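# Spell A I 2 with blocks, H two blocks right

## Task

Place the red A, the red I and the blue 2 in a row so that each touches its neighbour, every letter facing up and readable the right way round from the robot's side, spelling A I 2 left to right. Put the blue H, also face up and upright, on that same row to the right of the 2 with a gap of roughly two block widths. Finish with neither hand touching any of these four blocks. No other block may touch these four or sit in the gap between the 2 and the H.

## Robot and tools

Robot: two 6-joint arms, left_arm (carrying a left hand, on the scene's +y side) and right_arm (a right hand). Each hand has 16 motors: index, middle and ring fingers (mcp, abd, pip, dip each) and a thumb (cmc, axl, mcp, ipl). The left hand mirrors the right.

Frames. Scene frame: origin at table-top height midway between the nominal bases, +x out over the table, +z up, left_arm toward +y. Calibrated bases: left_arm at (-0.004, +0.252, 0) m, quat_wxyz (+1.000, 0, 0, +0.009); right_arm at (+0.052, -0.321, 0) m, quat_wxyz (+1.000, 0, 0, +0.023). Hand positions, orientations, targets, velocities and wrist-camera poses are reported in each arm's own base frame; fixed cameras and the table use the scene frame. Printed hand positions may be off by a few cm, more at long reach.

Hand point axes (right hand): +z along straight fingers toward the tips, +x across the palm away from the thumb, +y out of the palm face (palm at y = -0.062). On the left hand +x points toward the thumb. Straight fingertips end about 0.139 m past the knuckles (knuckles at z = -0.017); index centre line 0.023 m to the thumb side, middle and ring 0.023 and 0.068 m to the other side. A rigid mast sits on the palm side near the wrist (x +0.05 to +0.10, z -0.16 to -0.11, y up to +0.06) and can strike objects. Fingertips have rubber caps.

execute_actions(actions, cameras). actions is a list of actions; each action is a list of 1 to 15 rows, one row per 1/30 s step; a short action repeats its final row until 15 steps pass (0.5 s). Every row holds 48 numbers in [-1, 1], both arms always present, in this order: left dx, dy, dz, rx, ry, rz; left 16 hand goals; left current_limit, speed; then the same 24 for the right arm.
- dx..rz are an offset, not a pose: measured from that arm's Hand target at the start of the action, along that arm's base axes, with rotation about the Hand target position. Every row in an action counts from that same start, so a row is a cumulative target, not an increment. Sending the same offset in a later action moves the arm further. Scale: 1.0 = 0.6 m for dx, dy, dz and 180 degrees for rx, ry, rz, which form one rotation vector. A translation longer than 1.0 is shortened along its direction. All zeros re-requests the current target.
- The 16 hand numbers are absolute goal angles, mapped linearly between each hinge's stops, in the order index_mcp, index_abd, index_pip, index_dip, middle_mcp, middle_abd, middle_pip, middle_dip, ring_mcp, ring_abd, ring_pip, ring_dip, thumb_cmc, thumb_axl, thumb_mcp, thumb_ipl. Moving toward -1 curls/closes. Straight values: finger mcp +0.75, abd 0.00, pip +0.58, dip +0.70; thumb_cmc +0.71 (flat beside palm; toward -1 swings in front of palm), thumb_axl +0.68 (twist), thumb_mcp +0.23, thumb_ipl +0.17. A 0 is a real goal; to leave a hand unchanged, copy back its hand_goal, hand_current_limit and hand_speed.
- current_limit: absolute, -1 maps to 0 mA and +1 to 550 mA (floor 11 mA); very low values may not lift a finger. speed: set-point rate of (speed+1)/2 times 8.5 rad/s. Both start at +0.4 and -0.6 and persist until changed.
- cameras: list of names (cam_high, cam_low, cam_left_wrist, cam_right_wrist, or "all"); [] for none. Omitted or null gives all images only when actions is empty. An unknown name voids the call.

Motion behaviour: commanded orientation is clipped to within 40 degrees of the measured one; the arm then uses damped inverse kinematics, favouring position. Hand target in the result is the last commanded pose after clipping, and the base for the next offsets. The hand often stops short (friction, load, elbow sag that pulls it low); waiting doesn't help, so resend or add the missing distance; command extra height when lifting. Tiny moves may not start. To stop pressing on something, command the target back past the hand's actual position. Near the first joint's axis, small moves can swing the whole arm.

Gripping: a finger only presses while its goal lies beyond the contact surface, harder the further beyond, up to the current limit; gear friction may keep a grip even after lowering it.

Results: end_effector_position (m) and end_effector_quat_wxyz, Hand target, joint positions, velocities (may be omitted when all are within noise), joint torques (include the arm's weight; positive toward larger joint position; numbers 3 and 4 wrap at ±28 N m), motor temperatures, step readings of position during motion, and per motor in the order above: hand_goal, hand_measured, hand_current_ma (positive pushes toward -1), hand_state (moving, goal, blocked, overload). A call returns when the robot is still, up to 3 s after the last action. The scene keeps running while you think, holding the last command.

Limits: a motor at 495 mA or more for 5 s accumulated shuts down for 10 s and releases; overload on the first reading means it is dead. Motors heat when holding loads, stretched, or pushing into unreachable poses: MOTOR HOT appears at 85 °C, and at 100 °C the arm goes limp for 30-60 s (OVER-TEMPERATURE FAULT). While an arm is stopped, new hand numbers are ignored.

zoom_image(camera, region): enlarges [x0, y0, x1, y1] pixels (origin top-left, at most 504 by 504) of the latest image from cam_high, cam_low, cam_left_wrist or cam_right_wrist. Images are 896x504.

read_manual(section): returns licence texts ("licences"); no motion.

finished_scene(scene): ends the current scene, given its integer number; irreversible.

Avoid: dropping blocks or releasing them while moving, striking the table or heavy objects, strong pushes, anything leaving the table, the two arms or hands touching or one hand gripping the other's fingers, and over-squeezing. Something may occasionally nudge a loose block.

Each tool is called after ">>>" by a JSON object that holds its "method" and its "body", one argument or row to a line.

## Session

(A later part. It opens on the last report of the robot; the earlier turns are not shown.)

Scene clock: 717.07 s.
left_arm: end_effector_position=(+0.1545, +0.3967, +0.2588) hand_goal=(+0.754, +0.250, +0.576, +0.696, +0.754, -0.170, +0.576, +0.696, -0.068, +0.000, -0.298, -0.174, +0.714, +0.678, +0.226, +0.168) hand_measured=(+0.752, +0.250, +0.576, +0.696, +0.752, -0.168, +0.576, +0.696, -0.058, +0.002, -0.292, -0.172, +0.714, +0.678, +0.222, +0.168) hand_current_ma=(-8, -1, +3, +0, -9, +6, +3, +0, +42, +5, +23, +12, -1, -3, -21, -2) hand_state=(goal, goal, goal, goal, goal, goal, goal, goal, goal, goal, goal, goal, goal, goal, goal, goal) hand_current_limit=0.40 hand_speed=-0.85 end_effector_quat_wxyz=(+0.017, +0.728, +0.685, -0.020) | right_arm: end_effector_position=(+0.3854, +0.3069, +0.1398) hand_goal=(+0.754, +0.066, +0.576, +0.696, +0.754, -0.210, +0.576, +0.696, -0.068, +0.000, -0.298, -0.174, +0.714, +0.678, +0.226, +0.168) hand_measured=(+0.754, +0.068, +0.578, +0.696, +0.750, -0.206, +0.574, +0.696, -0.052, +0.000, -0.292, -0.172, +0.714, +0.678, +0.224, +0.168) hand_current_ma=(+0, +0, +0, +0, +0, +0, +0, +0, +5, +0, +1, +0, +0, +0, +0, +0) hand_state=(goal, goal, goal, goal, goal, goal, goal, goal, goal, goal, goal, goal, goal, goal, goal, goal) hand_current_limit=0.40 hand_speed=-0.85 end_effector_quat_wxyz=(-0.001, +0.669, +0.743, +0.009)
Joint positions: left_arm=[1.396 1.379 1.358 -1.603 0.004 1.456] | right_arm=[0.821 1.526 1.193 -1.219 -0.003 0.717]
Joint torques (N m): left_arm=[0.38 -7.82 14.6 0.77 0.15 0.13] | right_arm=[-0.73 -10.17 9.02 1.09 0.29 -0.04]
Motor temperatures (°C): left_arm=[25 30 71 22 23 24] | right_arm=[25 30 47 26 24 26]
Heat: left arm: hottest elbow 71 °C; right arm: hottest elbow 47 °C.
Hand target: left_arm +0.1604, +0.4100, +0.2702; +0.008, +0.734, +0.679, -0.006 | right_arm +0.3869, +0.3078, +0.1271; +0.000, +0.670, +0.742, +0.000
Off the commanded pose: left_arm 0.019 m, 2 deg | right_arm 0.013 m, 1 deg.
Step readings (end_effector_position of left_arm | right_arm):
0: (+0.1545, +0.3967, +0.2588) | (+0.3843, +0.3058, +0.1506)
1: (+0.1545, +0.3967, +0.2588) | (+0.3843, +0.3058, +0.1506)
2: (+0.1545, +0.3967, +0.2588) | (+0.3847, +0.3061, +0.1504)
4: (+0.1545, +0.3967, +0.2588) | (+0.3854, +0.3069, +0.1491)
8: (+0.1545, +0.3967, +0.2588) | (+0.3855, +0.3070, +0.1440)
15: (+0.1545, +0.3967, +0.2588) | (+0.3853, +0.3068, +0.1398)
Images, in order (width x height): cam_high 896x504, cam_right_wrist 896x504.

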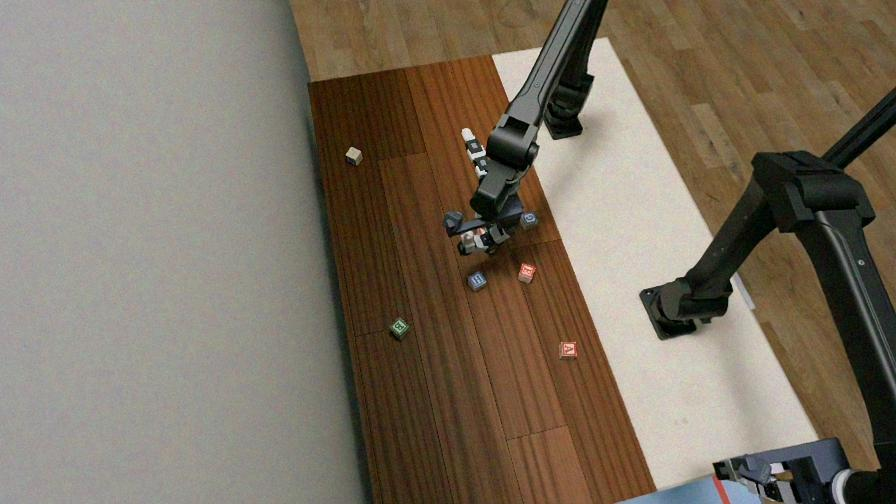

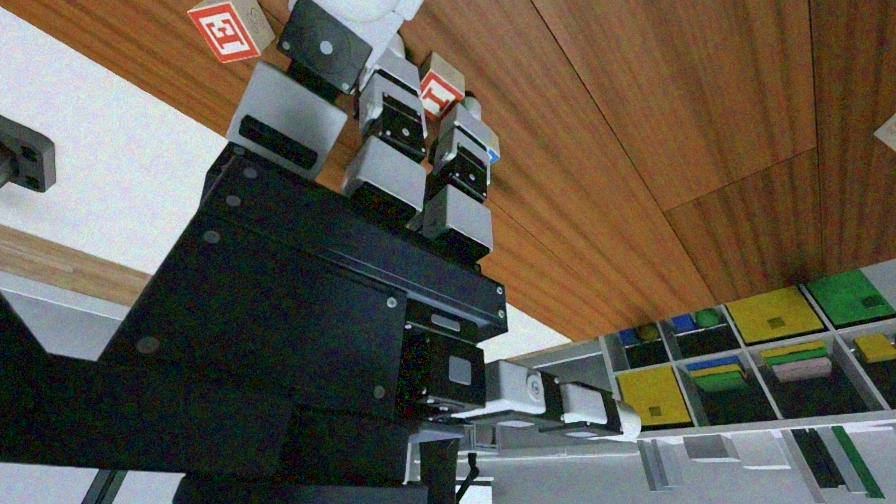

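>>> {"method": "execute_actions", "body": {
  "actions": [
    [[0,0,0,0,0,0,0.754,0.25,0.576,0.696,0.754,-0.17,0.576,0.696,-0.068,0,-0.299,-0.174,0.714,0.678,0.226,0.168,0.4,-0.85,0,0,0,0,0,0,0.754,0.05,0.576,0.696,0.754,-0.05,0.576,0.696,-0.068,0,-0.299,-0.174,0.714,0.678,0.226,0.168,0.4,-0.85]],
    [[0,0,0,0,0,0,0.754,0.25,0.576,0.696,0.754,-0.17,0.576,0.696,-0.068,0,-0.299,-0.174,0.714,0.678,0.226,0.168,0.4,-0.85,0,0,0,0,0,0,0.754,-0.2,0.576,0.696,0.754,0.2,0.576,0.696,-0.068,0,-0.299,-0.174,0.714,0.678,0.226,0.168,0.4,-0.85]],
    [[0,0,0,0,0,0,0.754,0.25,0.576,0.696,0.754,-0.17,0.576,0.696,-0.068,0,-0.299,-0.174,0.714,0.678,0.226,0.168,0.4,-0.85,0,0,0,0,0,0,0.754,-0.2,0.576,0.696,0.754,0.2,0.576,0.696,-0.068,0,-0.299,-0.174,0.714,0.678,0.226,0.168,0.4,-0.85]]
  ],
  "cameras": []
}}

Scene clock: 730.87 s.
left_arm: end_effector_position=(+0.1545, +0.3967, +0.2588) hand_goal=(+0.754, +0.250, +0.576, +0.696, +0.754, -0.170, +0.576, +0.696, -0.068, +0.000, -0.298, -0.174, +0.714, +0.678, +0.226, +0.168) hand_measured=(+0.752, +0.250, +0.576, +0.696, +0.752, -0.168, +0.576, +0.696, -0.058, +0.002, -0.292, -0.172, +0.714, +0.678, +0.222, +0.168) hand_current_ma=(-8, -1, +3, +0, -9, +6, +3, +0, +42, +5, +23, +12, -1, -3, -21, -2) hand_state=(goal, goal, goal, goal, goal, goal, goal, goal, goal, goal, goal, goal, goal, goal, goal, goal) hand_current_limit=0.40 hand_speed=-0.85 end_effector_quat_wxyz=(+0.017, +0.728, +0.685, -0.020) | right_arm: end_effector_position=(+0.3854, +0.3069, +0.1398) hand_goal=(+0.754, -0.200, +0.576, +0.696, +0.754, +0.200, +0.576, +0.696, -0.068, +0.000, -0.298, -0.174, +0.714, +0.678, +0.226, +0.168) hand_measured=(+0.758, +0.012, +0.578, +0.696, +0.746, -0.024, +0.574, +0.696, -0.052, +0.000, -0.292, -0.172, +0.714, +0.678, +0.224, +0.168) hand_current_ma=(+0, +385, +0, +0, -1, -385, +0, +0, +5, +0, +1, +0, +0, +0, +0, +0) hand_state=(goal, blocked, goal, goal, goal, blocked, goal, goal, goal, goal, goal, goal, goal, goal, goal, goal) hand_current_limit=0.40 hand_speed=-0.85 end_effector_quat_wxyz=(-0.001, +0.669, +0.743, +0.009)
Joint positions: left_arm=[1.396 1.379 1.358 -1.603 0.004 1.456] | right_arm=[0.821 1.526 1.193 -1.219 -0.003 0.717]
Joint torques (N m): left_arm=[0.5 -7.53 14.58 0.75 0.16 0.14] | right_arm=[-0.67 -10.17 9.03 1.07 0.29 -0.04]
Motor temperatures (°C): left_arm=[25 30 71 22 23 24] | right_arm=[25 30 47 26 24 26]
Heat: left arm: hottest elbow 71 °C; right arm: hottest elbow 47 °C.
Hand target: left_arm +0.1604, +0.4100, +0.2702; +0.008, +0.734, +0.679, -0.006 | right_arm +0.3869, +0.3078, +0.1271; +0.000, +0.670, +0.742, +0.000
Off the commanded pose: left_arm 0.019 m, 2 deg | right_arm 0.013 m, 1 deg.
Step readings (end_effector_position of left_arm | right_arm):
0: (+0.1545, +0.3967, +0.2588) | (+0.3854, +0.3069, +0.1398)
1: (+0.1545, +0.3967, +0.2588) | (+0.3854, +0.3069, +0.1398)
2: (+0.1545, +0.3967, +0.2588) | (+0.3854, +0.3069, +0.1398)
4: (+0.1545, +0.3967, +0.2588) | (+0.3854, +0.3069, +0.1398)
8: (+0.1545, +0.3967, +0.2588) | (+0.3854, +0.3069, +0.1398)
15: (+0.1545, +0.3967, +0.2588) | (+0.3854, +0.3069, +0.1398)
16: (+0.1545, +0.3967, +0.2588) | (+0.3854, +0.3069, +0.1398)
17: (+0.1545, +0.3967, +0.2588) | (+0.3854, +0.3069, +0.1398)
19: (+0.1545, +0.3967, +0.2588) | (+0.3854, +0.3069, +0.1398)
23: (+0.1545, +0.3967, +0.2588) | (+0.3854, +0.3069, +0.1398)
30: (+0.1545, +0.3967, +0.2588) | (+0.3854, +0.3069, +0.1398)
31: (+0.1545, +0.3967, +0.2588) | (+0.3854, +0.3069, +0.1398)
32: (+0.1545, +0.3967, +0.2588) | (+0.3854, +0.3069, +0.1398)
34: (+0.1545, +0.3967, +0.2588) | (+0.3854, +0.3069, +0.1398)
38: (+0.1545, +0.3967, +0.2588) | (+0.3854, +0.3069, +0.1398)
45: (+0.1545, +0.3967, +0.2588) | (+0.3854, +0.3069, +0.1398)
No camera images: "cameras" was empty.

>>> {"method": "execute_actions", "body": {
  "actions": [
    [[0,0,0,0,0,0,0.754,0.25,0.576,0.696,0.754,-0.17,0.576,0.696,-0.068,0,-0.299,-0.174,0.714,0.678,0.226,0.168,0.4,-0.85,0.005,0.008,0.05,0,0,0,0.754,-0.2,0.576,0.696,0.754,0.2,0.576,0.696,-0.068,0,-0.299,-0.174,0.714,0.678,0.226,0.168,0.4,-0.85]],
    [[0,0,0,0,0,0,0.754,0.25,0.576,0.696,0.754,-0.17,0.576,0.696,-0.068,0,-0.299,-0.174,0.714,0.678,0.226,0.168,0.4,-0.85,0,0,0.08,0,0,0.03,0.754,-0.2,0.576,0.696,0.754,0.2,0.576,0.696,-0.068,0,-0.299,-0.174,0.714,0.678,0.226,0.168,0.4,-0.85]],
    [[0,0,0,0,0,0,0.754,0.25,0.576,0.696,0.754,-0.17,0.576,0.696,-0.068,0,-0.299,-0.174,0.714,0.678,0.226,0.168,0.4,-0.85,-0.02,0.02,0,0,0,0.1,0.754,-0.2,0.576,0.696,0.754,0.2,0.576,0.696,-0.068,0,-0.299,-0.174,0.714,0.678,0.226,0.168,0.4,-0.85]],
    [[0,0,0,0,0,0,0.754,0.25,0.576,0.696,0.754,-0.17,0.576,0.696,-0.068,0,-0.299,-0.174,0.714,0.678,0.226,0.168,0.4,-0.85,-0.035,0.025,0,0,0,0.11,0.754,-0.2,0.576,0.696,0.754,0.2,0.576,0.696,-0.068,0,-0.299,-0.174,0.714,0.678,0.226,0.168,0.4,-0.85]],
    [[0,0,0,0,0,0,0.754,0.25,0.576,0.696,0.754,-0.17,0.576,0.696,-0.068,0,-0.299,-0.174,0.714,0.678,0.226,0.168,0.4,-0.85,-0.042,0.025,0,0,0,0.11,0.754,-0.2,0.576,0.696,0.754,0.2,0.576,0.696,-0.068,0,-0.299,-0.174,0.714,0.678,0.226,0.168,0.4,-0.85]],
    [[0,0,0,0,0,0,0.754,0.25,0.576,0.696,0.754,-0.17,0.576,0.696,-0.068,0,-0.299,-0.174,0.714,0.678,0.226,0.168,0.4,-0.85,-0.04,0.016,0,0,0,0.102,0.754,-0.2,0.576,0.696,0.754,0.2,0.576,0.696,-0.068,0,-0.299,-0.174,0.714,0.678,0.226,0.168,0.4,-0.85]]
  ],
  "cameras": ["cam_high","cam_right_wrist"]
}}

>>> {"method": "zoom_image", "body": {
  "camera": "cam_right_wrist",
  "region": [300, 20, 540, 180]
}}

>>> {"method": "zoom_image", "body": {
  "camera": "cam_high",
  "region": [410, 180, 570, 300]
}}

Scene clock: 757.23 s.
left_arm: end_effector_position=(+0.1545, +0.3967, +0.2588) hand_goal=(+0.754, +0.250, +0.576, +0.696, +0.754, -0.170, +0.576, +0.696, -0.068, +0.000, -0.298, -0.174, +0.714, +0.678, +0.226, +0.168) hand_measured=(+0.752, +0.250, +0.576, +0.696, +0.752, -0.168, +0.576, +0.696, -0.058, +0.002, -0.292, -0.172, +0.714, +0.678, +0.222, +0.168) hand_current_ma=(-8, -1, +3, +0, -9, +6, +3, +0, +42, +5, +23, +12, -1, -3, -21, -2) hand_state=(goal, goal, goal, goal, goal, goal, goal, goal, goal, goal, goal, goal, goal, goal, goal, goal) hand_current_limit=0.40 hand_speed=-0.85 end_effector_quat_wxyz=(+0.017, +0.728, +0.685, -0.020) | right_arm: end_effector_position=(+0.3060, +0.3683, +0.2005) hand_goal=(+0.754, -0.200, +0.576, +0.696, +0.754, +0.200, +0.576, +0.696, -0.068, +0.000, -0.298, -0.174, +0.714, +0.678, +0.226, +0.168) hand_measured=(+0.760, +0.010, +0.578, +0.696, +0.744, -0.024, +0.574, +0.696, -0.052, +0.000, -0.292, -0.172, +0.714, +0.678, +0.224, +0.168) hand_current_ma=(+1, +385, +0, +0, -2, -385, +0, +0, +5, +0, +1, +0, +0, +0, +0, +0) hand_state=(goal, blocked, goal, goal, goal, blocked, goal, goal, goal, goal, goal, goal, goal, goal, goal, goal) hand_current_limit=0.40 hand_speed=-0.85 end_effector_quat_wxyz=(+0.001, +0.026, +1.000, -0.003)
Joint positions: left_arm=[1.396 1.379 1.358 -1.603 0.004 1.456] | right_arm=[0.799 1.397 1.222 -1.399 0.005 -0.72]
Joint torques (N m): left_arm=[0.26 -7.65 14.56 0.72 0.14 0.14] | right_arm=[-1.61 -11.34 10.03 0.36 -0.2 -0.2]
Motor temperatures (°C): left_arm=[25 30 71 22 23 24] | right_arm=[25 30 47 26 24 26]
Heat: left arm: hottest elbow 71 °C; right arm: hottest elbow 47 °C.
Hand target: left_arm +0.1604, +0.4100, +0.2702; +0.008, +0.734, +0.679, -0.006 | right_arm +0.3077, +0.3643, +0.2051; +0.000, +0.024, +1.000, +0.000
Off the commanded pose: left_arm 0.019 m, 2 deg | right_arm 0.006 m, 0 deg.
Step readings (end_effector_position of left_arm | right_arm):
0: (+0.1545, +0.3967, +0.2588) | (+0.3854, +0.3069, +0.1398)
1: (+0.1545, +0.3967, +0.2588) | (+0.3854, +0.3069, +0.1398)
2: (+0.1545, +0.3967, +0.2588) | (+0.3852, +0.3067, +0.1397)
4: (+0.1545, +0.3967, +0.2588) | (+0.3829, +0.3042, +0.1390)
8: (+0.1545, +0.3967, +0.2588) | (+0.3785, +0.2995, +0.1389)
15: (+0.1545, +0.3967, +0.2588) | (+0.3801, +0.3012, +0.1437)
16: (+0.1545, +0.3967, +0.2588) | (+0.3801, +0.3012, +0.1442)
17: (+0.1545, +0.3967, +0.2588) | (+0.3789, +0.3002, +0.1452)
19: (+0.1545, +0.3967, +0.2588) | (+0.3773, +0.2991, +0.1502)
23: (+0.1545, +0.3967, +0.2588) | (+0.3771, +0.3010, +0.1674)
30: (+0.1545, +0.3967, +0.2588) | (+0.3794, +0.3055, +0.1852)
31: (+0.1545, +0.3967, +0.2588) | (+0.3794, +0.3060, +0.1853)
32: (+0.1545, +0.3967, +0.2588) | (+0.3795, +0.3074, +0.1856)
34: (+0.1545, +0.3967, +0.2588) | (+0.3800, +0.3117, +0.1870)
38: (+0.1545, +0.3967, +0.2588) | (+0.3789, +0.3204, +0.1955)
45: (+0.1545, +0.3967, +0.2588) | (+0.3768, +0.3279, +0.2033)
46: (+0.1545, +0.3967, +0.2588) | (+0.3765, +0.3287, +0.2031)
47: (+0.1545, +0.3967, +0.2588) | (+0.3754, +0.3305, +0.2026)
49: (+0.1545, +0.3967, +0.2588) | (+0.3709, +0.3329, +0.2005)
53: (+0.1545, +0.3967, +0.2588) | (+0.3604, +0.3364, +0.1981)
60: (+0.1545, +0.3967, +0.2588) | (+0.3565, +0.3427, +0.2007)
61: (+0.1545, +0.3967, +0.2588) | (+0.3562, +0.3433, +0.2007)
62: (+0.1545, +0.3967, +0.2588) | (+0.3546, +0.3450, +0.2007)
64: (+0.1545, +0.3967, +0.2588) | (+0.3494, +0.3476, +0.1996)
68: (+0.1545, +0.3967, +0.2588) | (+0.3386, +0.3522, +0.1995)
75: (+0.1545, +0.3967, +0.2588) | (+0.3319, +0.3576, +0.2006)
76: (+0.1545, +0.3967, +0.2588) | (+0.3313, +0.3580, +0.2006)
77: (+0.1545, +0.3967, +0.2588) | (+0.3296, +0.3592, +0.2008)
79: (+0.1545, +0.3967, +0.2588) | (+0.3247, +0.3621, +0.2006)
83: (+0.1545, +0.3967, +0.2588) | (+0.3153, +0.3657, +0.2005)
90: (+0.1545, +0.3967, +0.2588) | (+0.3085, +0.3677, +0.2005)
Images, in order (width x height): cam_high 896x504, cam_right_wrist 896x504.

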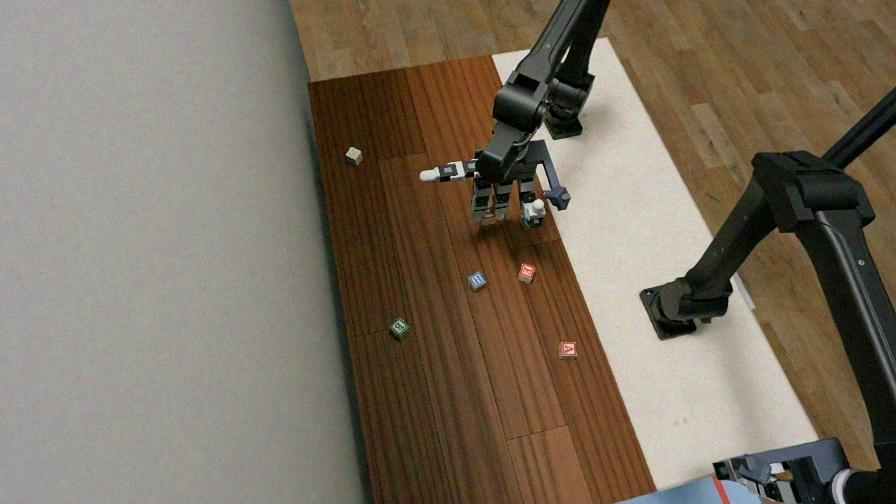

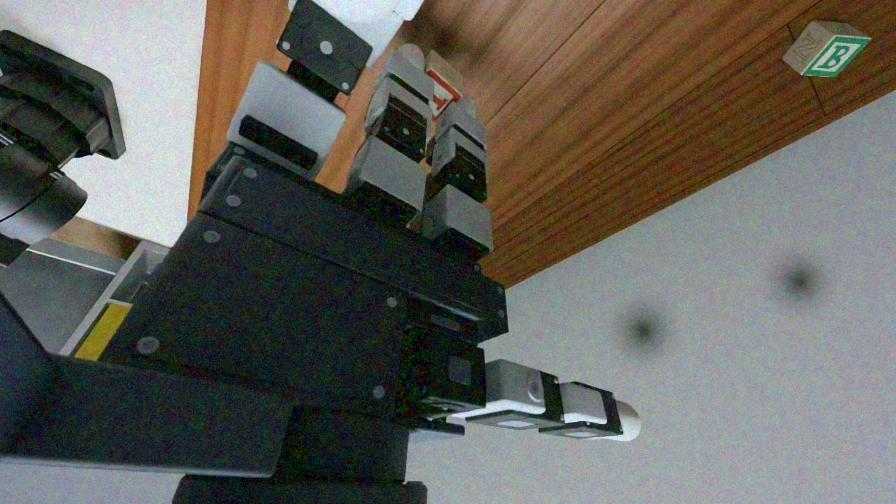

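Scaled by 2.100 from the camera's 896x504 image, which has a finer 1280x720 frame.

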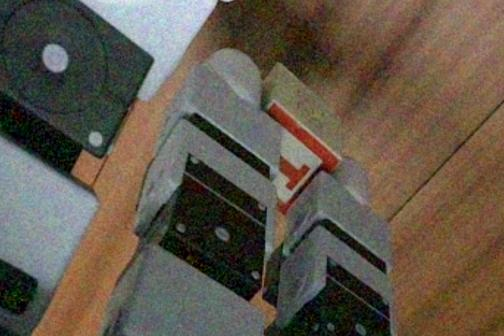

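Scaled by 3.150 from the camera's 896x504 image, which has a finer 1280x720 frame.

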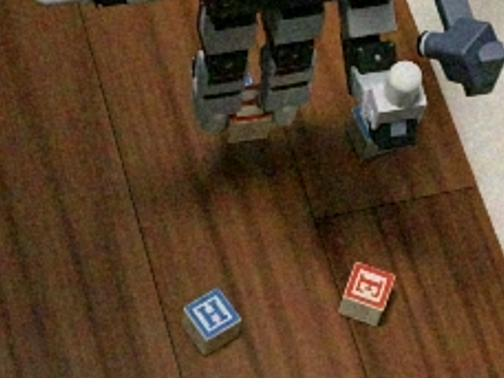

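>>> {"method": "execute_actions", "body": {
  "actions": [
    [[0,0,0,0,0,0,0.754,0.25,0.576,0.696,0.754,-0.17,0.576,0.696,-0.068,0,-0.299,-0.174,0.714,0.678,0.226,0.168,0.4,-0.85,-0.007,-0.002,-0.05,0,0,0,0.754,-0.2,0.576,0.696,0.754,0.2,0.576,0.696,-0.068,0,-0.299,-0.174,0.714,0.678,0.226,0.168,0.4,-0.85]],
    [[0,0,0,0,0,0,0.754,0.25,0.576,0.696,0.754,-0.17,0.576,0.696,-0.068,0,-0.299,-0.174,0.714,0.678,0.226,0.168,0.4,-0.85,0,0,-0.03,0,0,0,0.754,-0.2,0.576,0.696,0.754,0.2,0.576,0.696,-0.068,0,-0.299,-0.174,0.714,0.678,0.226,0.168,0.4,-0.85]]
  ],
  "cameras": ["cam_high","cam_right_wrist"]
}}

>>> {"method": "zoom_image", "body": {
  "camera": "cam_high",
  "region": [450, 180, 570, 270]
}}

>>> {"method": "zoom_image", "body": {
  "camera": "cam_right_wrist",
  "region": [380, 0, 540, 160]
}}

Scene clock: 789.07 s.
left_arm: end_effector_position=(+0.1545, +0.3967, +0.2588) hand_goal=(+0.754, +0.250, +0.576, +0.696, +0.754, -0.170, +0.576, +0.696, -0.068, +0.000, -0.298, -0.174, +0.714, +0.678, +0.226, +0.168) hand_measured=(+0.752, +0.250, +0.576, +0.696, +0.752, -0.168, +0.576, +0.696, -0.058, +0.002, -0.292, -0.172, +0.714, +0.678, +0.222, +0.168) hand_current_ma=(-8, -1, +3, +0, -9, +6, +3, +0, +42, +5, +23, +12, -1, -3, -21, -2) hand_state=(goal, goal, goal, goal, goal, goal, goal, goal, goal, goal, goal, goal, goal, goal, goal, goal) hand_current_limit=0.40 hand_speed=-0.85 end_effector_quat_wxyz=(+0.017, +0.728, +0.685, -0.020) | right_arm: end_effector_position=(+0.3005, +0.3629, +0.1630) hand_goal=(+0.754, -0.200, +0.576, +0.696, +0.754, +0.200, +0.576, +0.696, -0.068, +0.000, -0.298, -0.174, +0.714, +0.678, +0.226, +0.168) hand_measured=(+0.760, +0.010, +0.578, +0.696, +0.744, -0.024, +0.574, +0.696, -0.052, +0.000, -0.292, -0.172, +0.714, +0.678, +0.224, +0.168) hand_current_ma=(+1, +385, +0, +0, -2, -385, +0, +0, +5, +0, +1, +0, +0, +0, +0, +0) hand_state=(goal, blocked, goal, goal, goal, blocked, goal, goal, goal, goal, goal, goal, goal, goal, goal, goal) hand_current_limit=0.40 hand_speed=-0.85 end_effector_quat_wxyz=(+0.003, +0.026, +1.000, +0.000)
Joint positions: left_arm=[1.396 1.379 1.358 -1.603 0.004 1.456] | right_arm=[0.799 1.395 1.117 -1.289 0.004 -0.721]
Joint torques (N m): left_arm=[0.21 -7.65 14.63 0.72 0.15 0.14] | right_arm=[-1.32 -9.23 9.35 1.16 -0.2 -0.15]
Motor temperatures (°C): left_arm=[25 30 71 22 23 24] | right_arm=[25 30 47 26 24 26]
Heat: left arm: hottest elbow 71 °C; right arm: hottest elbow 47 °C.
Hand target: left_arm +0.1604, +0.4100, +0.2702; +0.008, +0.734, +0.679, -0.006 | right_arm +0.3035, +0.3630, +0.1571; +0.000, +0.024, +1.000, +0.000
Off the commanded pose: left_arm 0.019 m, 2 deg | right_arm 0.007 m, 0 deg.
Step readings (end_effector_position of left_arm | right_arm):
0: (+0.1545, +0.3967, +0.2588) | (+0.3059, +0.3683, +0.2005)
1: (+0.1545, +0.3967, +0.2588) | (+0.3058, +0.3683, +0.2004)
2: (+0.1545, +0.3967, +0.2588) | (+0.3057, +0.3682, +0.1994)
4: (+0.1545, +0.3967, +0.2588) | (+0.3051, +0.3676, +0.1938)
8: (+0.1545, +0.3967, +0.2588) | (+0.3001, +0.3625, +0.1778)
15: (+0.1545, +0.3967, +0.2588) | (+0.2999, +0.3623, +0.1741)
16: (+0.1545, +0.3967, +0.2588) | (+0.3002, +0.3626, +0.1742)
17: (+0.1545, +0.3967, +0.2588) | (+0.3007, +0.3631, +0.1739)
19: (+0.1545, +0.3967, +0.2588) | (+0.3017, +0.3642, +0.1716)
23: (+0.1545, +0.3967, +0.2588) | (+0.3003, +0.3627, +0.1647)
30: (+0.1545, +0.3967, +0.2588) | (+0.3003, +0.3627, +0.1629)
Images, in order (width x height): cam_high 896x504, cam_right_wrist 896x504.

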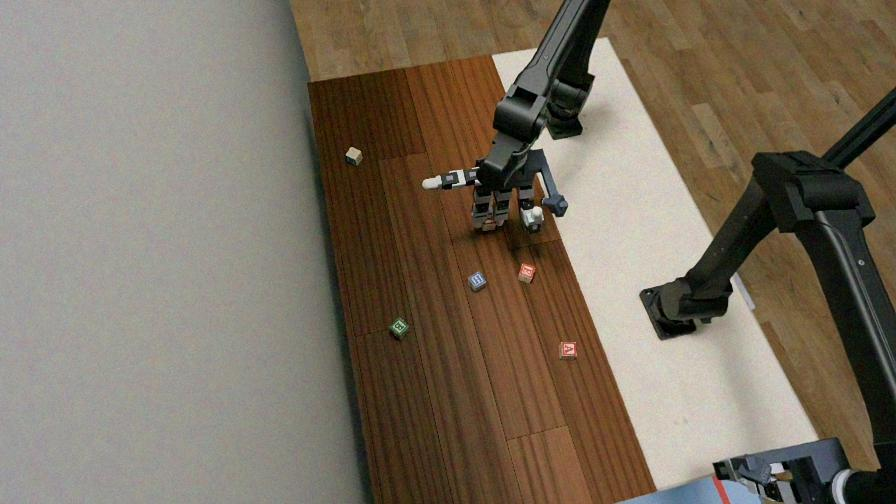

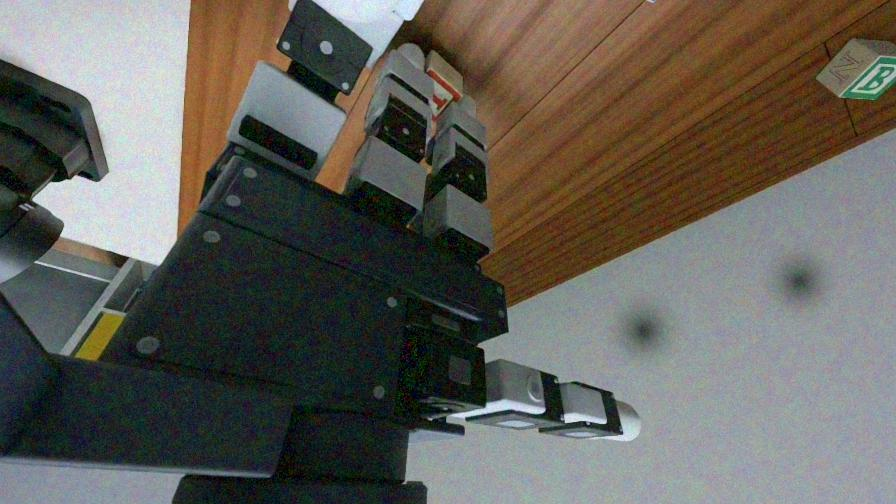

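Scaled by 4.200 from the camera's 896x504 image, which has a finer 1280x720 frame.

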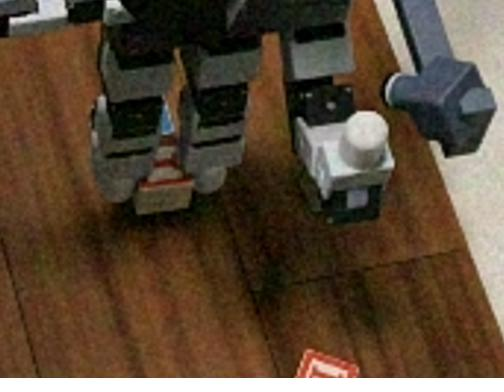

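Scaled by 3.150 from the camera's 896x504 image, which has a finer 1280x720 frame.

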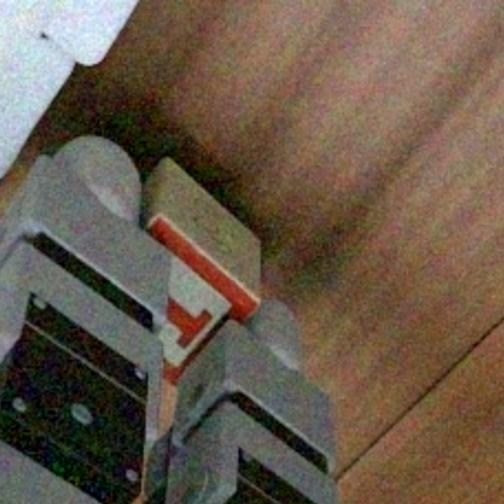

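>>> {"method": "execute_actions", "body": {
  "actions": [
    [[0,0,0,0,0,0,0.754,0.25,0.576,0.696,0.754,-0.17,0.576,0.696,-0.068,0,-0.299,-0.174,0.714,0.678,0.226,0.168,0.4,-0.85,-0.004,0,-0.024,0,0,0,0.754,-0.2,0.576,0.696,0.754,0.2,0.576,0.696,-0.068,0,-0.299,-0.174,0.714,0.678,0.226,0.168,0.4,-0.85]],
    [[0,0,0,0,0,0,0.754,0.25,0.576,0.696,0.754,-0.17,0.576,0.696,-0.068,0,-0.299,-0.174,0.714,0.678,0.226,0.168,0.4,-0.85,0,0,-0.015,0,0,0,0.754,-0.2,0.576,0.696,0.754,0.2,0.576,0.696,-0.068,0,-0.299,-0.174,0.714,0.678,0.226,0.168,0.4,-0.85]]
  ],
  "cameras": ["cam_high","cam_right_wrist"]
}}

>>> {"method": "zoom_image", "body": {
  "camera": "cam_high",
  "region": [450, 180, 570, 270]
}}

>>> {"method": "zoom_image", "body": {
  "camera": "cam_right_wrist",
  "region": [380, 0, 540, 160]
}}

Scene clock: 803.60 s.
left_arm: end_effector_position=(+0.1545, +0.3967, +0.2588) hand_goal=(+0.754, +0.250, +0.576, +0.696, +0.754, -0.170, +0.576, +0.696, -0.068, +0.000, -0.298, -0.174, +0.714, +0.678, +0.226, +0.168) hand_measured=(+0.752, +0.250, +0.576, +0.696, +0.752, -0.168, +0.576, +0.696, -0.058, +0.002, -0.292, -0.172, +0.714, +0.678, +0.222, +0.168) hand_current_ma=(-8, -1, +3, +0, -9, +6, +3, +0, +42, +5, +23, +12, -1, -3, -21, -2) hand_state=(goal, goal, goal, goal, goal, goal, goal, goal, goal, goal, goal, goal, goal, goal, goal, goal) hand_current_limit=0.40 hand_speed=-0.85 end_effector_quat_wxyz=(+0.017, +0.728, +0.685, -0.020) | right_arm: end_effector_position=(+0.2995, +0.3620, +0.1447) hand_goal=(+0.754, -0.200, +0.576, +0.696, +0.754, +0.200, +0.576, +0.696, -0.068, +0.000, -0.298, -0.174, +0.714, +0.678, +0.226, +0.168) hand_measured=(+0.760, +0.010, +0.578, +0.696, +0.744, -0.024, +0.574, +0.696, -0.052, +0.000, -0.292, -0.172, +0.714, +0.678, +0.224, +0.168) hand_current_ma=(+1, +385, +0, +0, -2, -385, +0, +0, +5, +0, +1, +0, +0, +0, +0, +0) hand_state=(goal, blocked, goal, goal, goal, blocked, goal, goal, goal, goal, goal, goal, goal, goal, goal, goal) hand_current_limit=0.40 hand_speed=-0.85 end_effector_quat_wxyz=(+0.007, +0.026, +1.000, +0.004)
Joint positions: left_arm=[1.396 1.379 1.358 -1.603 0.004 1.456] | right_arm=[0.799 1.4 1.069 -1.225 0.004 -0.721]
Joint torques (N m): left_arm=[0.21 -7.82 14.6 0.72 0.15 0.15] | right_arm=[-1.03 -8.29 9.14 1.17 -0.21 -0.12]
Motor temperatures (°C): left_arm=[25 30 72 22 23 24] | right_arm=[25 30 46 26 24 26]
Heat: left arm: hottest elbow 72 °C; right arm: hottest elbow 46 °C.
Hand target: left_arm +0.1604, +0.4100, +0.2702; +0.008, +0.734, +0.679, -0.006 | right_arm +0.3010, +0.3630, +0.1336; +0.000, +0.024, +1.000, +0.000
Off the commanded pose: left_arm 0.019 m, 2 deg | right_arm 0.011 m, 1 deg.
Step readings (end_effector_position of left_arm | right_arm):
0: (+0.1545, +0.3967, +0.2588) | (+0.3005, +0.3629, +0.1630)
1: (+0.1545, +0.3967, +0.2588) | (+0.3004, +0.3629, +0.1629)
2: (+0.1545, +0.3967, +0.2588) | (+0.3008, +0.3633, +0.1625)
4: (+0.1545, +0.3967, +0.2588) | (+0.3012, +0.3637, +0.1600)
8: (+0.1545, +0.3967, +0.2588) | (+0.2990, +0.3615, +0.1532)
15: (+0.1545, +0.3967, +0.2588) | (+0.2991, +0.3616, +0.1518)
16: (+0.1545, +0.3967, +0.2588) | (+0.2992, +0.3617, +0.1519)
17: (+0.1545, +0.3967, +0.2588) | (+0.2995, +0.3620, +0.1518)
19: (+0.1545, +0.3967, +0.2588) | (+0.3000, +0.3624, +0.1507)
23: (+0.1545, +0.3967, +0.2588) | (+0.2994, +0.3619, +0.1471)
30: (+0.1545, +0.3967, +0.2588) | (+0.2994, +0.3619, +0.1447)
Images, in order (width x height): cam_high 896x504, cam_right_wrist 896x504.

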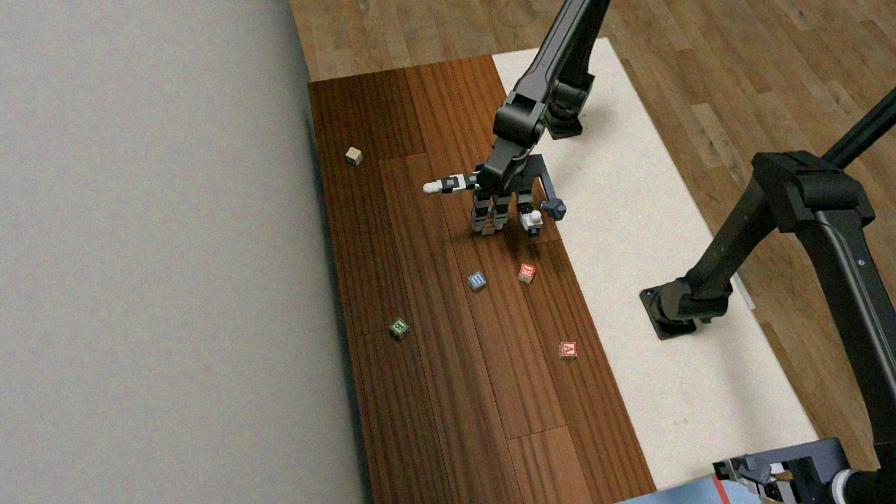

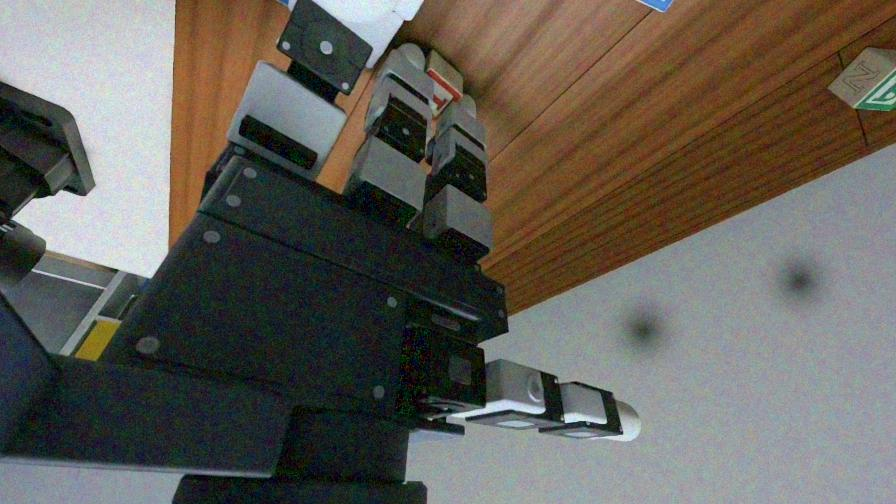

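Scaled by 4.200 from the camera's 896x504 image, which has a finer 1280x720 frame.

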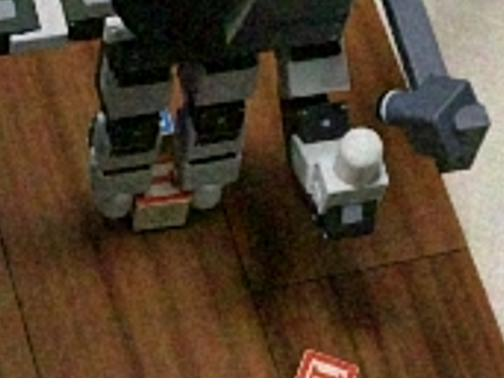

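Scaled by 3.150 from the camera's 896x504 image, which has a finer 1280x720 frame.

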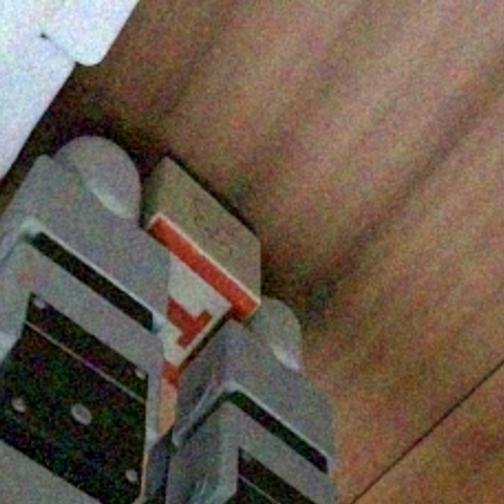

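>>> {"method": "execute_actions", "body": {
  "actions": [
    [[0,0,0,0,0,0,0.754,0.25,0.576,0.696,0.754,-0.17,0.576,0.696,-0.068,0,-0.299,-0.174,0.714,0.678,0.226,0.168,0.4,-0.85,-0.001,-0.002,-0.011,0,0,0,0.754,-0.2,0.576,0.696,0.754,0.2,0.576,0.696,-0.068,0,-0.299,-0.174,0.714,0.678,0.226,0.168,0.4,-0.85]],
    [[0,0,0,0,0,0,0.754,0.25,0.576,0.696,0.754,-0.17,0.576,0.696,-0.068,0,-0.299,-0.174,0.714,0.678,0.226,0.168,0.4,-0.85,-0.001,-0.012,0.002,0,0,0,0.754,-0.2,0.576,0.696,0.754,0.2,0.576,0.696,-0.068,0,-0.299,-0.174,0.714,0.678,0.226,0.168,0.4,-0.85]],
    [[0,0,0,0,0,0,0.754,0.25,0.576,0.696,0.754,-0.17,0.576,0.696,-0.068,0,-0.299,-0.174,0.714,0.678,0.226,0.168,0.4,-0.85,-0.001,-0.014,0,0,0,0,0.754,-0.2,0.576,0.696,0.754,0.2,0.576,0.696,-0.068,0,-0.299,-0.174,0.714,0.678,0.226,0.168,0.4,-0.85]]
  ],
  "cameras": ["cam_high","cam_right_wrist"]
}}

>>> {"method": "zoom_image", "body": {
  "camera": "cam_right_wrist",
  "region": [380, 0, 540, 160]
}}

Scene clock: 821.77 s.
left_arm: end_effector_position=(+0.1545, +0.3967, +0.2588) hand_goal=(+0.754, +0.250, +0.576, +0.696, +0.754, -0.170, +0.576, +0.696, -0.068, +0.000, -0.298, -0.174, +0.714, +0.678, +0.226, +0.168) hand_measured=(+0.752, +0.250, +0.576, +0.696, +0.752, -0.168, +0.576, +0.696, -0.058, +0.002, -0.292, -0.172, +0.714, +0.678, +0.222, +0.168) hand_current_ma=(-8, -1, +3, +0, -9, +6, +3, +0, +42, +5, +23, +12, -1, -3, -21, -2) hand_state=(goal, goal, goal, goal, goal, goal, goal, goal, goal, goal, goal, goal, goal, goal, goal, goal) hand_current_limit=0.40 hand_speed=-0.85 end_effector_quat_wxyz=(+0.017, +0.728, +0.685, -0.020) | right_arm: end_effector_position=(+0.2995, +0.3552, +0.1388) hand_goal=(+0.754, -0.200, +0.576, +0.696, +0.754, +0.200, +0.576, +0.696, -0.068, +0.000, -0.298, -0.174, +0.714, +0.678, +0.226, +0.168) hand_measured=(+0.756, +0.008, +0.578, +0.696, +0.734, -0.024, +0.568, +0.694, -0.052, +0.000, -0.292, -0.172, +0.714, +0.678, +0.224, +0.168) hand_current_ma=(+0, +385, +0, +0, -7, -385, -1, +0, +5, +0, +1, +0, +0, +0, +0, +0) hand_state=(goal, blocked, goal, goal, goal, blocked, goal, goal, goal, goal, goal, goal, goal, goal, goal, goal) hand_current_limit=0.40 hand_speed=-0.85 end_effector_quat_wxyz=(+0.006, +0.023, +1.000, +0.007)
Joint positions: left_arm=[1.396 1.379 1.358 -1.603 0.004 1.456] | right_arm=[0.784 1.392 1.044 -1.204 0 -0.742]
Joint torques (N m): left_arm=[0.32 -7.71 14.65 0.7 0.15 0.13] | right_arm=[-1.9 -9.76 7.53 0.98 -0.06 -0.16]
Motor temperatures (°C): left_arm=[25 30 72 22 23 24] | right_arm=[25 30 46 26 24 26]
Heat: left arm: hottest elbow 72 °C; right arm: hottest elbow 46 °C.
Hand target: left_arm +0.1604, +0.4100, +0.2702; +0.008, +0.734, +0.679, -0.006 | right_arm +0.2993, +0.3461, +0.1283; +0.000, +0.024, +1.000, +0.000
Off the commanded pose: left_arm 0.019 m, 2 deg | right_arm 0.014 m, 1 deg.
Step readings (end_effector_position of left_arm | right_arm):
0: (+0.1545, +0.3967, +0.2588) | (+0.2995, +0.3620, +0.1447)
1: (+0.1545, +0.3967, +0.2588) | (+0.2996, +0.3620, +0.1447)
2: (+0.1545, +0.3967, +0.2588) | (+0.2997, +0.3622, +0.1446)
4: (+0.1545, +0.3967, +0.2588) | (+0.2998, +0.3623, +0.1434)
8: (+0.1545, +0.3967, +0.2588) | (+0.2987, +0.3611, +0.1399)
15: (+0.1545, +0.3967, +0.2588) | (+0.2986, +0.3611, +0.1391)
16: (+0.1545, +0.3967, +0.2588) | (+0.2986, +0.3611, +0.1391)
17: (+0.1545, +0.3967, +0.2588) | (+0.2986, +0.3611, +0.1391)
19: (+0.1545, +0.3967, +0.2588) | (+0.2985, +0.3608, +0.1388)
23: (+0.1545, +0.3967, +0.2588) | (+0.2989, +0.3604, +0.1388)
30: (+0.1545, +0.3967, +0.2588) | (+0.2991, +0.3601, +0.1388)
31: (+0.1545, +0.3967, +0.2588) | (+0.2990, +0.3600, +0.1386)
32: (+0.1545, +0.3967, +0.2588) | (+0.2991, +0.3599, +0.1385)
34: (+0.1545, +0.3967, +0.2588) | (+0.2991, +0.3590, +0.1385)
38: (+0.1545, +0.3967, +0.2588) | (+0.2995, +0.3563, +0.1388)
45: (+0.1545, +0.3967, +0.2588) | (+0.2996, +0.3552, +0.1388)
Images, in order (width x height): cam_high 896x504, cam_right_wrist 896x504.

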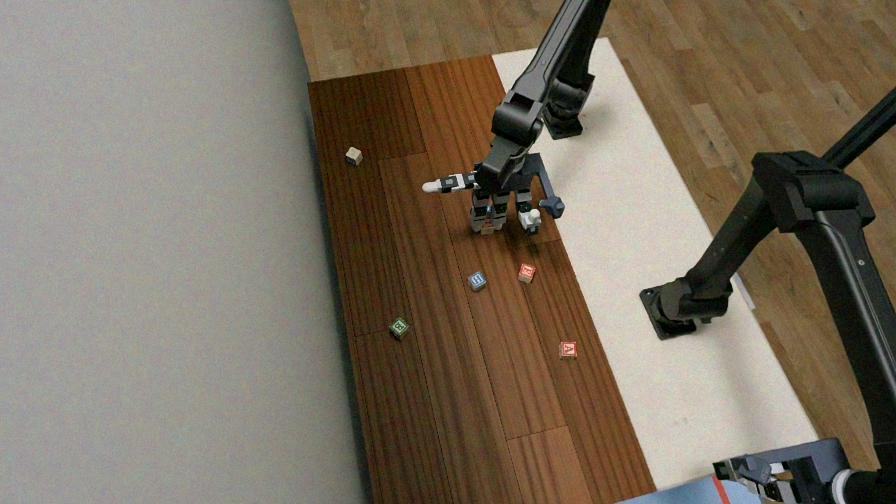

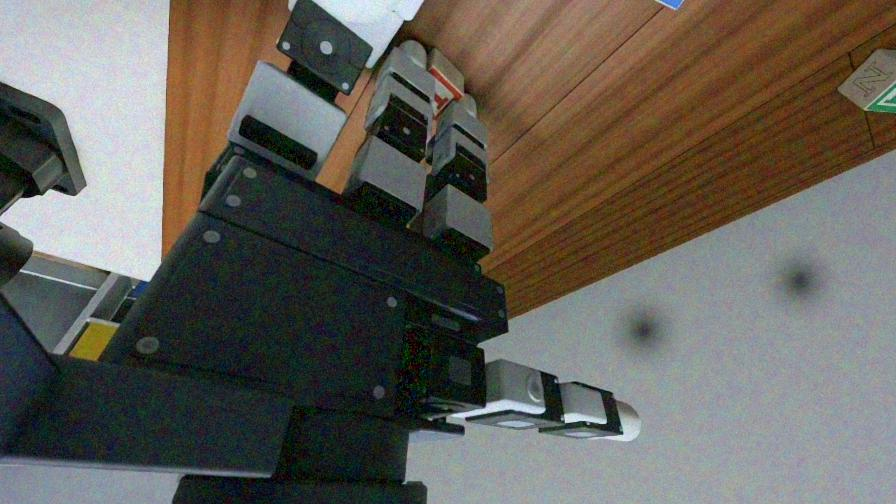

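Scaled by 3.150 from the camera's 896x504 image, which has a finer 1280x720 frame.

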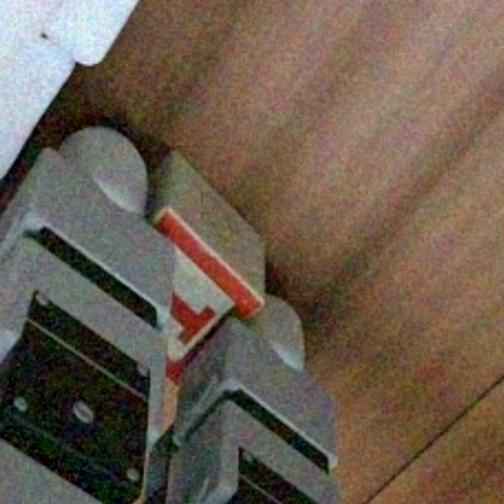

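>>> {"method": "execute_actions", "body": {
  "actions": [
    [[0,0,0,0,0,0,0.754,0.25,0.576,0.696,0.754,-0.17,0.576,0.696,-0.068,0,-0.299,-0.174,0.714,0.678,0.226,0.168,0.4,-0.85,-0.002,-0.012,0.004,0,0,0,0.754,-0.2,0.576,0.696,0.754,0.2,0.576,0.696,-0.068,0,-0.299,-0.174,0.714,0.678,0.226,0.168,0.4,-0.85]],
    [[0,0,0,0,0,0,0.754,0.25,0.576,0.696,0.754,-0.17,0.576,0.696,-0.068,0,-0.299,-0.174,0.714,0.678,0.226,0.168,0.4,-0.85,-0.001,-0.012,0,0,0,0,0.754,-0.2,0.576,0.696,0.754,0.2,0.576,0.696,-0.068,0,-0.299,-0.174,0.714,0.678,0.226,0.168,0.4,-0.85]]
  ],
  "cameras": ["cam_high","cam_right_wrist"]
}}

>>> {"method": "zoom_image", "body": {
  "camera": "cam_right_wrist",
  "region": [380, 0, 540, 160]
}}

>>> {"method": "zoom_image", "body": {
  "camera": "cam_high",
  "region": [450, 180, 570, 270]
}}

Scene clock: 839.70 s.
left_arm: end_effector_position=(+0.1545, +0.3967, +0.2588) hand_goal=(+0.754, +0.250, +0.576, +0.696, +0.754, -0.170, +0.576, +0.696, -0.068, +0.000, -0.298, -0.174, +0.714, +0.678, +0.226, +0.168) hand_measured=(+0.752, +0.250, +0.576, +0.696, +0.752, -0.168, +0.576, +0.696, -0.058, +0.002, -0.292, -0.172, +0.714, +0.678, +0.222, +0.168) hand_current_ma=(-8, -1, +3, +0, -9, +6, +3, +0, +42, +5, +23, +12, -1, -3, -21, -2) hand_state=(goal, goal, goal, goal, goal, goal, goal, goal, goal, goal, goal, goal, goal, goal, goal, goal) hand_current_limit=0.40 hand_speed=-0.85 end_effector_quat_wxyz=(+0.017, +0.728, +0.685, -0.020) | right_arm: end_effector_position=(+0.2988, +0.3408, +0.1388) hand_goal=(+0.754, -0.200, +0.576, +0.696, +0.754, +0.200, +0.576, +0.696, -0.068, +0.000, -0.298, -0.174, +0.714, +0.678, +0.226, +0.168) hand_measured=(+0.758, +0.008, +0.578, +0.696, +0.732, -0.024, +0.568, +0.694, -0.052, +0.000, -0.292, -0.172, +0.714, +0.678, +0.224, +0.168) hand_current_ma=(+0, +385, +0, +0, -8, -385, -1, +0, +5, +0, +1, +0, +0, +0, +0, +0) hand_state=(goal, blocked, goal, goal, blocked, blocked, goal, goal, goal, goal, goal, goal, goal, goal, goal, goal) hand_current_limit=0.40 hand_speed=-0.85 end_effector_quat_wxyz=(+0.007, +0.023, +1.000, +0.007)
Joint positions: left_arm=[1.396 1.379 1.358 -1.603 0.004 1.456] | right_arm=[0.758 1.364 1.016 -1.204 0 -0.766]
Joint torques (N m): left_arm=[0.38 -7.65 14.56 0.66 0.14 0.12] | right_arm=[-1.79 -9.58 7.83 0.68 -0.06 -0.17]
Motor temperatures (°C): left_arm=[25 30 72 22 23 24] | right_arm=[25 30 45 26 24 26]
Heat: left arm: hottest elbow 72 °C; right arm: hottest elbow 45 °C.
Hand target: left_arm +0.1604, +0.4100, +0.2702; +0.008, +0.734, +0.679, -0.006 | right_arm +0.2975, +0.3318, +0.1307; +0.000, +0.024, +1.000, +0.000
Off the commanded pose: left_arm 0.019 m, 2 deg | right_arm 0.012 m, 1 deg.
Step readings (end_effector_position of left_arm | right_arm):
0: (+0.1545, +0.3967, +0.2588) | (+0.2995, +0.3552, +0.1388)
1: (+0.1545, +0.3967, +0.2588) | (+0.2995, +0.3552, +0.1388)
2: (+0.1545, +0.3967, +0.2588) | (+0.2994, +0.3550, +0.1388)
4: (+0.1545, +0.3967, +0.2588) | (+0.2990, +0.3534, +0.1388)
8: (+0.1545, +0.3967, +0.2588) | (+0.2992, +0.3490, +0.1388)
15: (+0.1545, +0.3967, +0.2588) | (+0.2993, +0.3480, +0.1387)
16: (+0.1545, +0.3967, +0.2588) | (+0.2992, +0.3480, +0.1389)
17: (+0.1545, +0.3967, +0.2588) | (+0.2991, +0.3477, +0.1387)
19: (+0.1545, +0.3967, +0.2588) | (+0.2988, +0.3461, +0.1387)
23: (+0.1545, +0.3967, +0.2588) | (+0.2988, +0.3418, +0.1386)
30: (+0.1545, +0.3967, +0.2588) | (+0.2988, +0.3408, +0.1388)
Images, in order (width x height): cam_high 896x504, cam_right_wrist 896x504.

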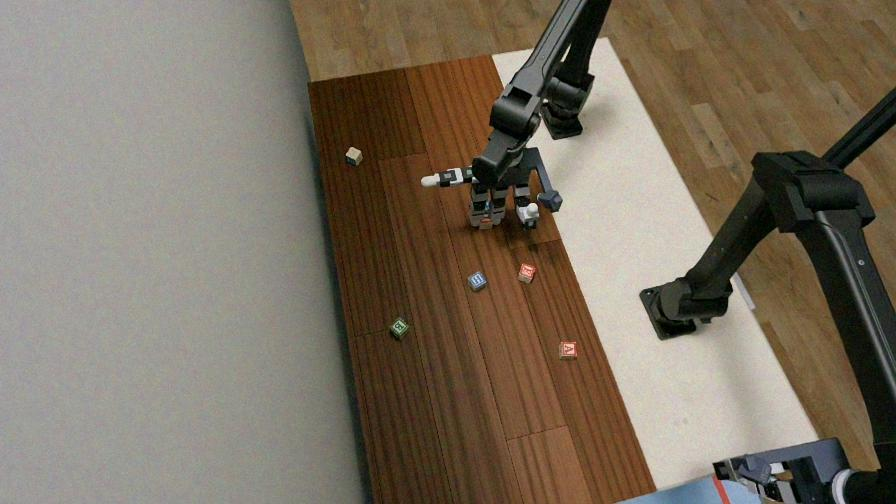

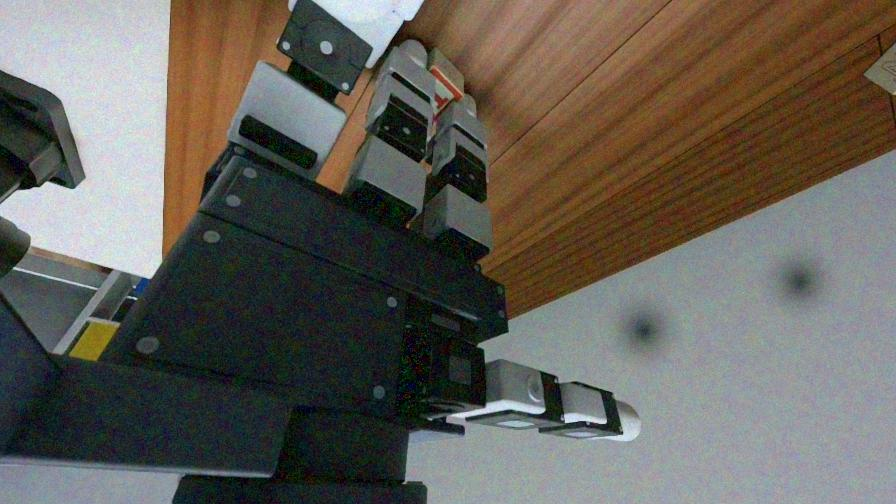

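Scaled by 3.150 from the camera's 896x504 image, which has a finer 1280x720 frame.

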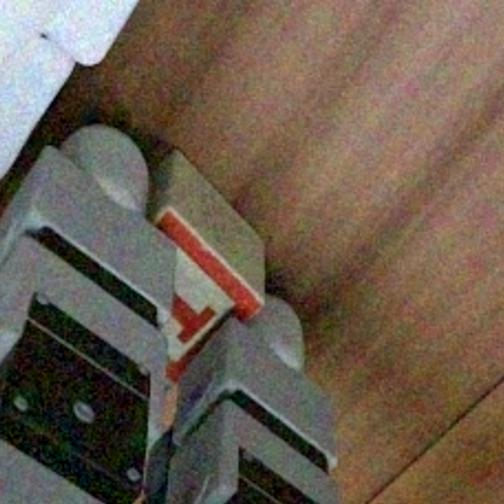

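Scaled by 4.200 from the camera's 896x504 image, which has a finer 1280x720 frame.

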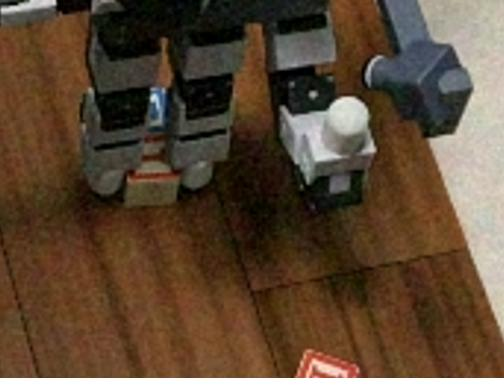

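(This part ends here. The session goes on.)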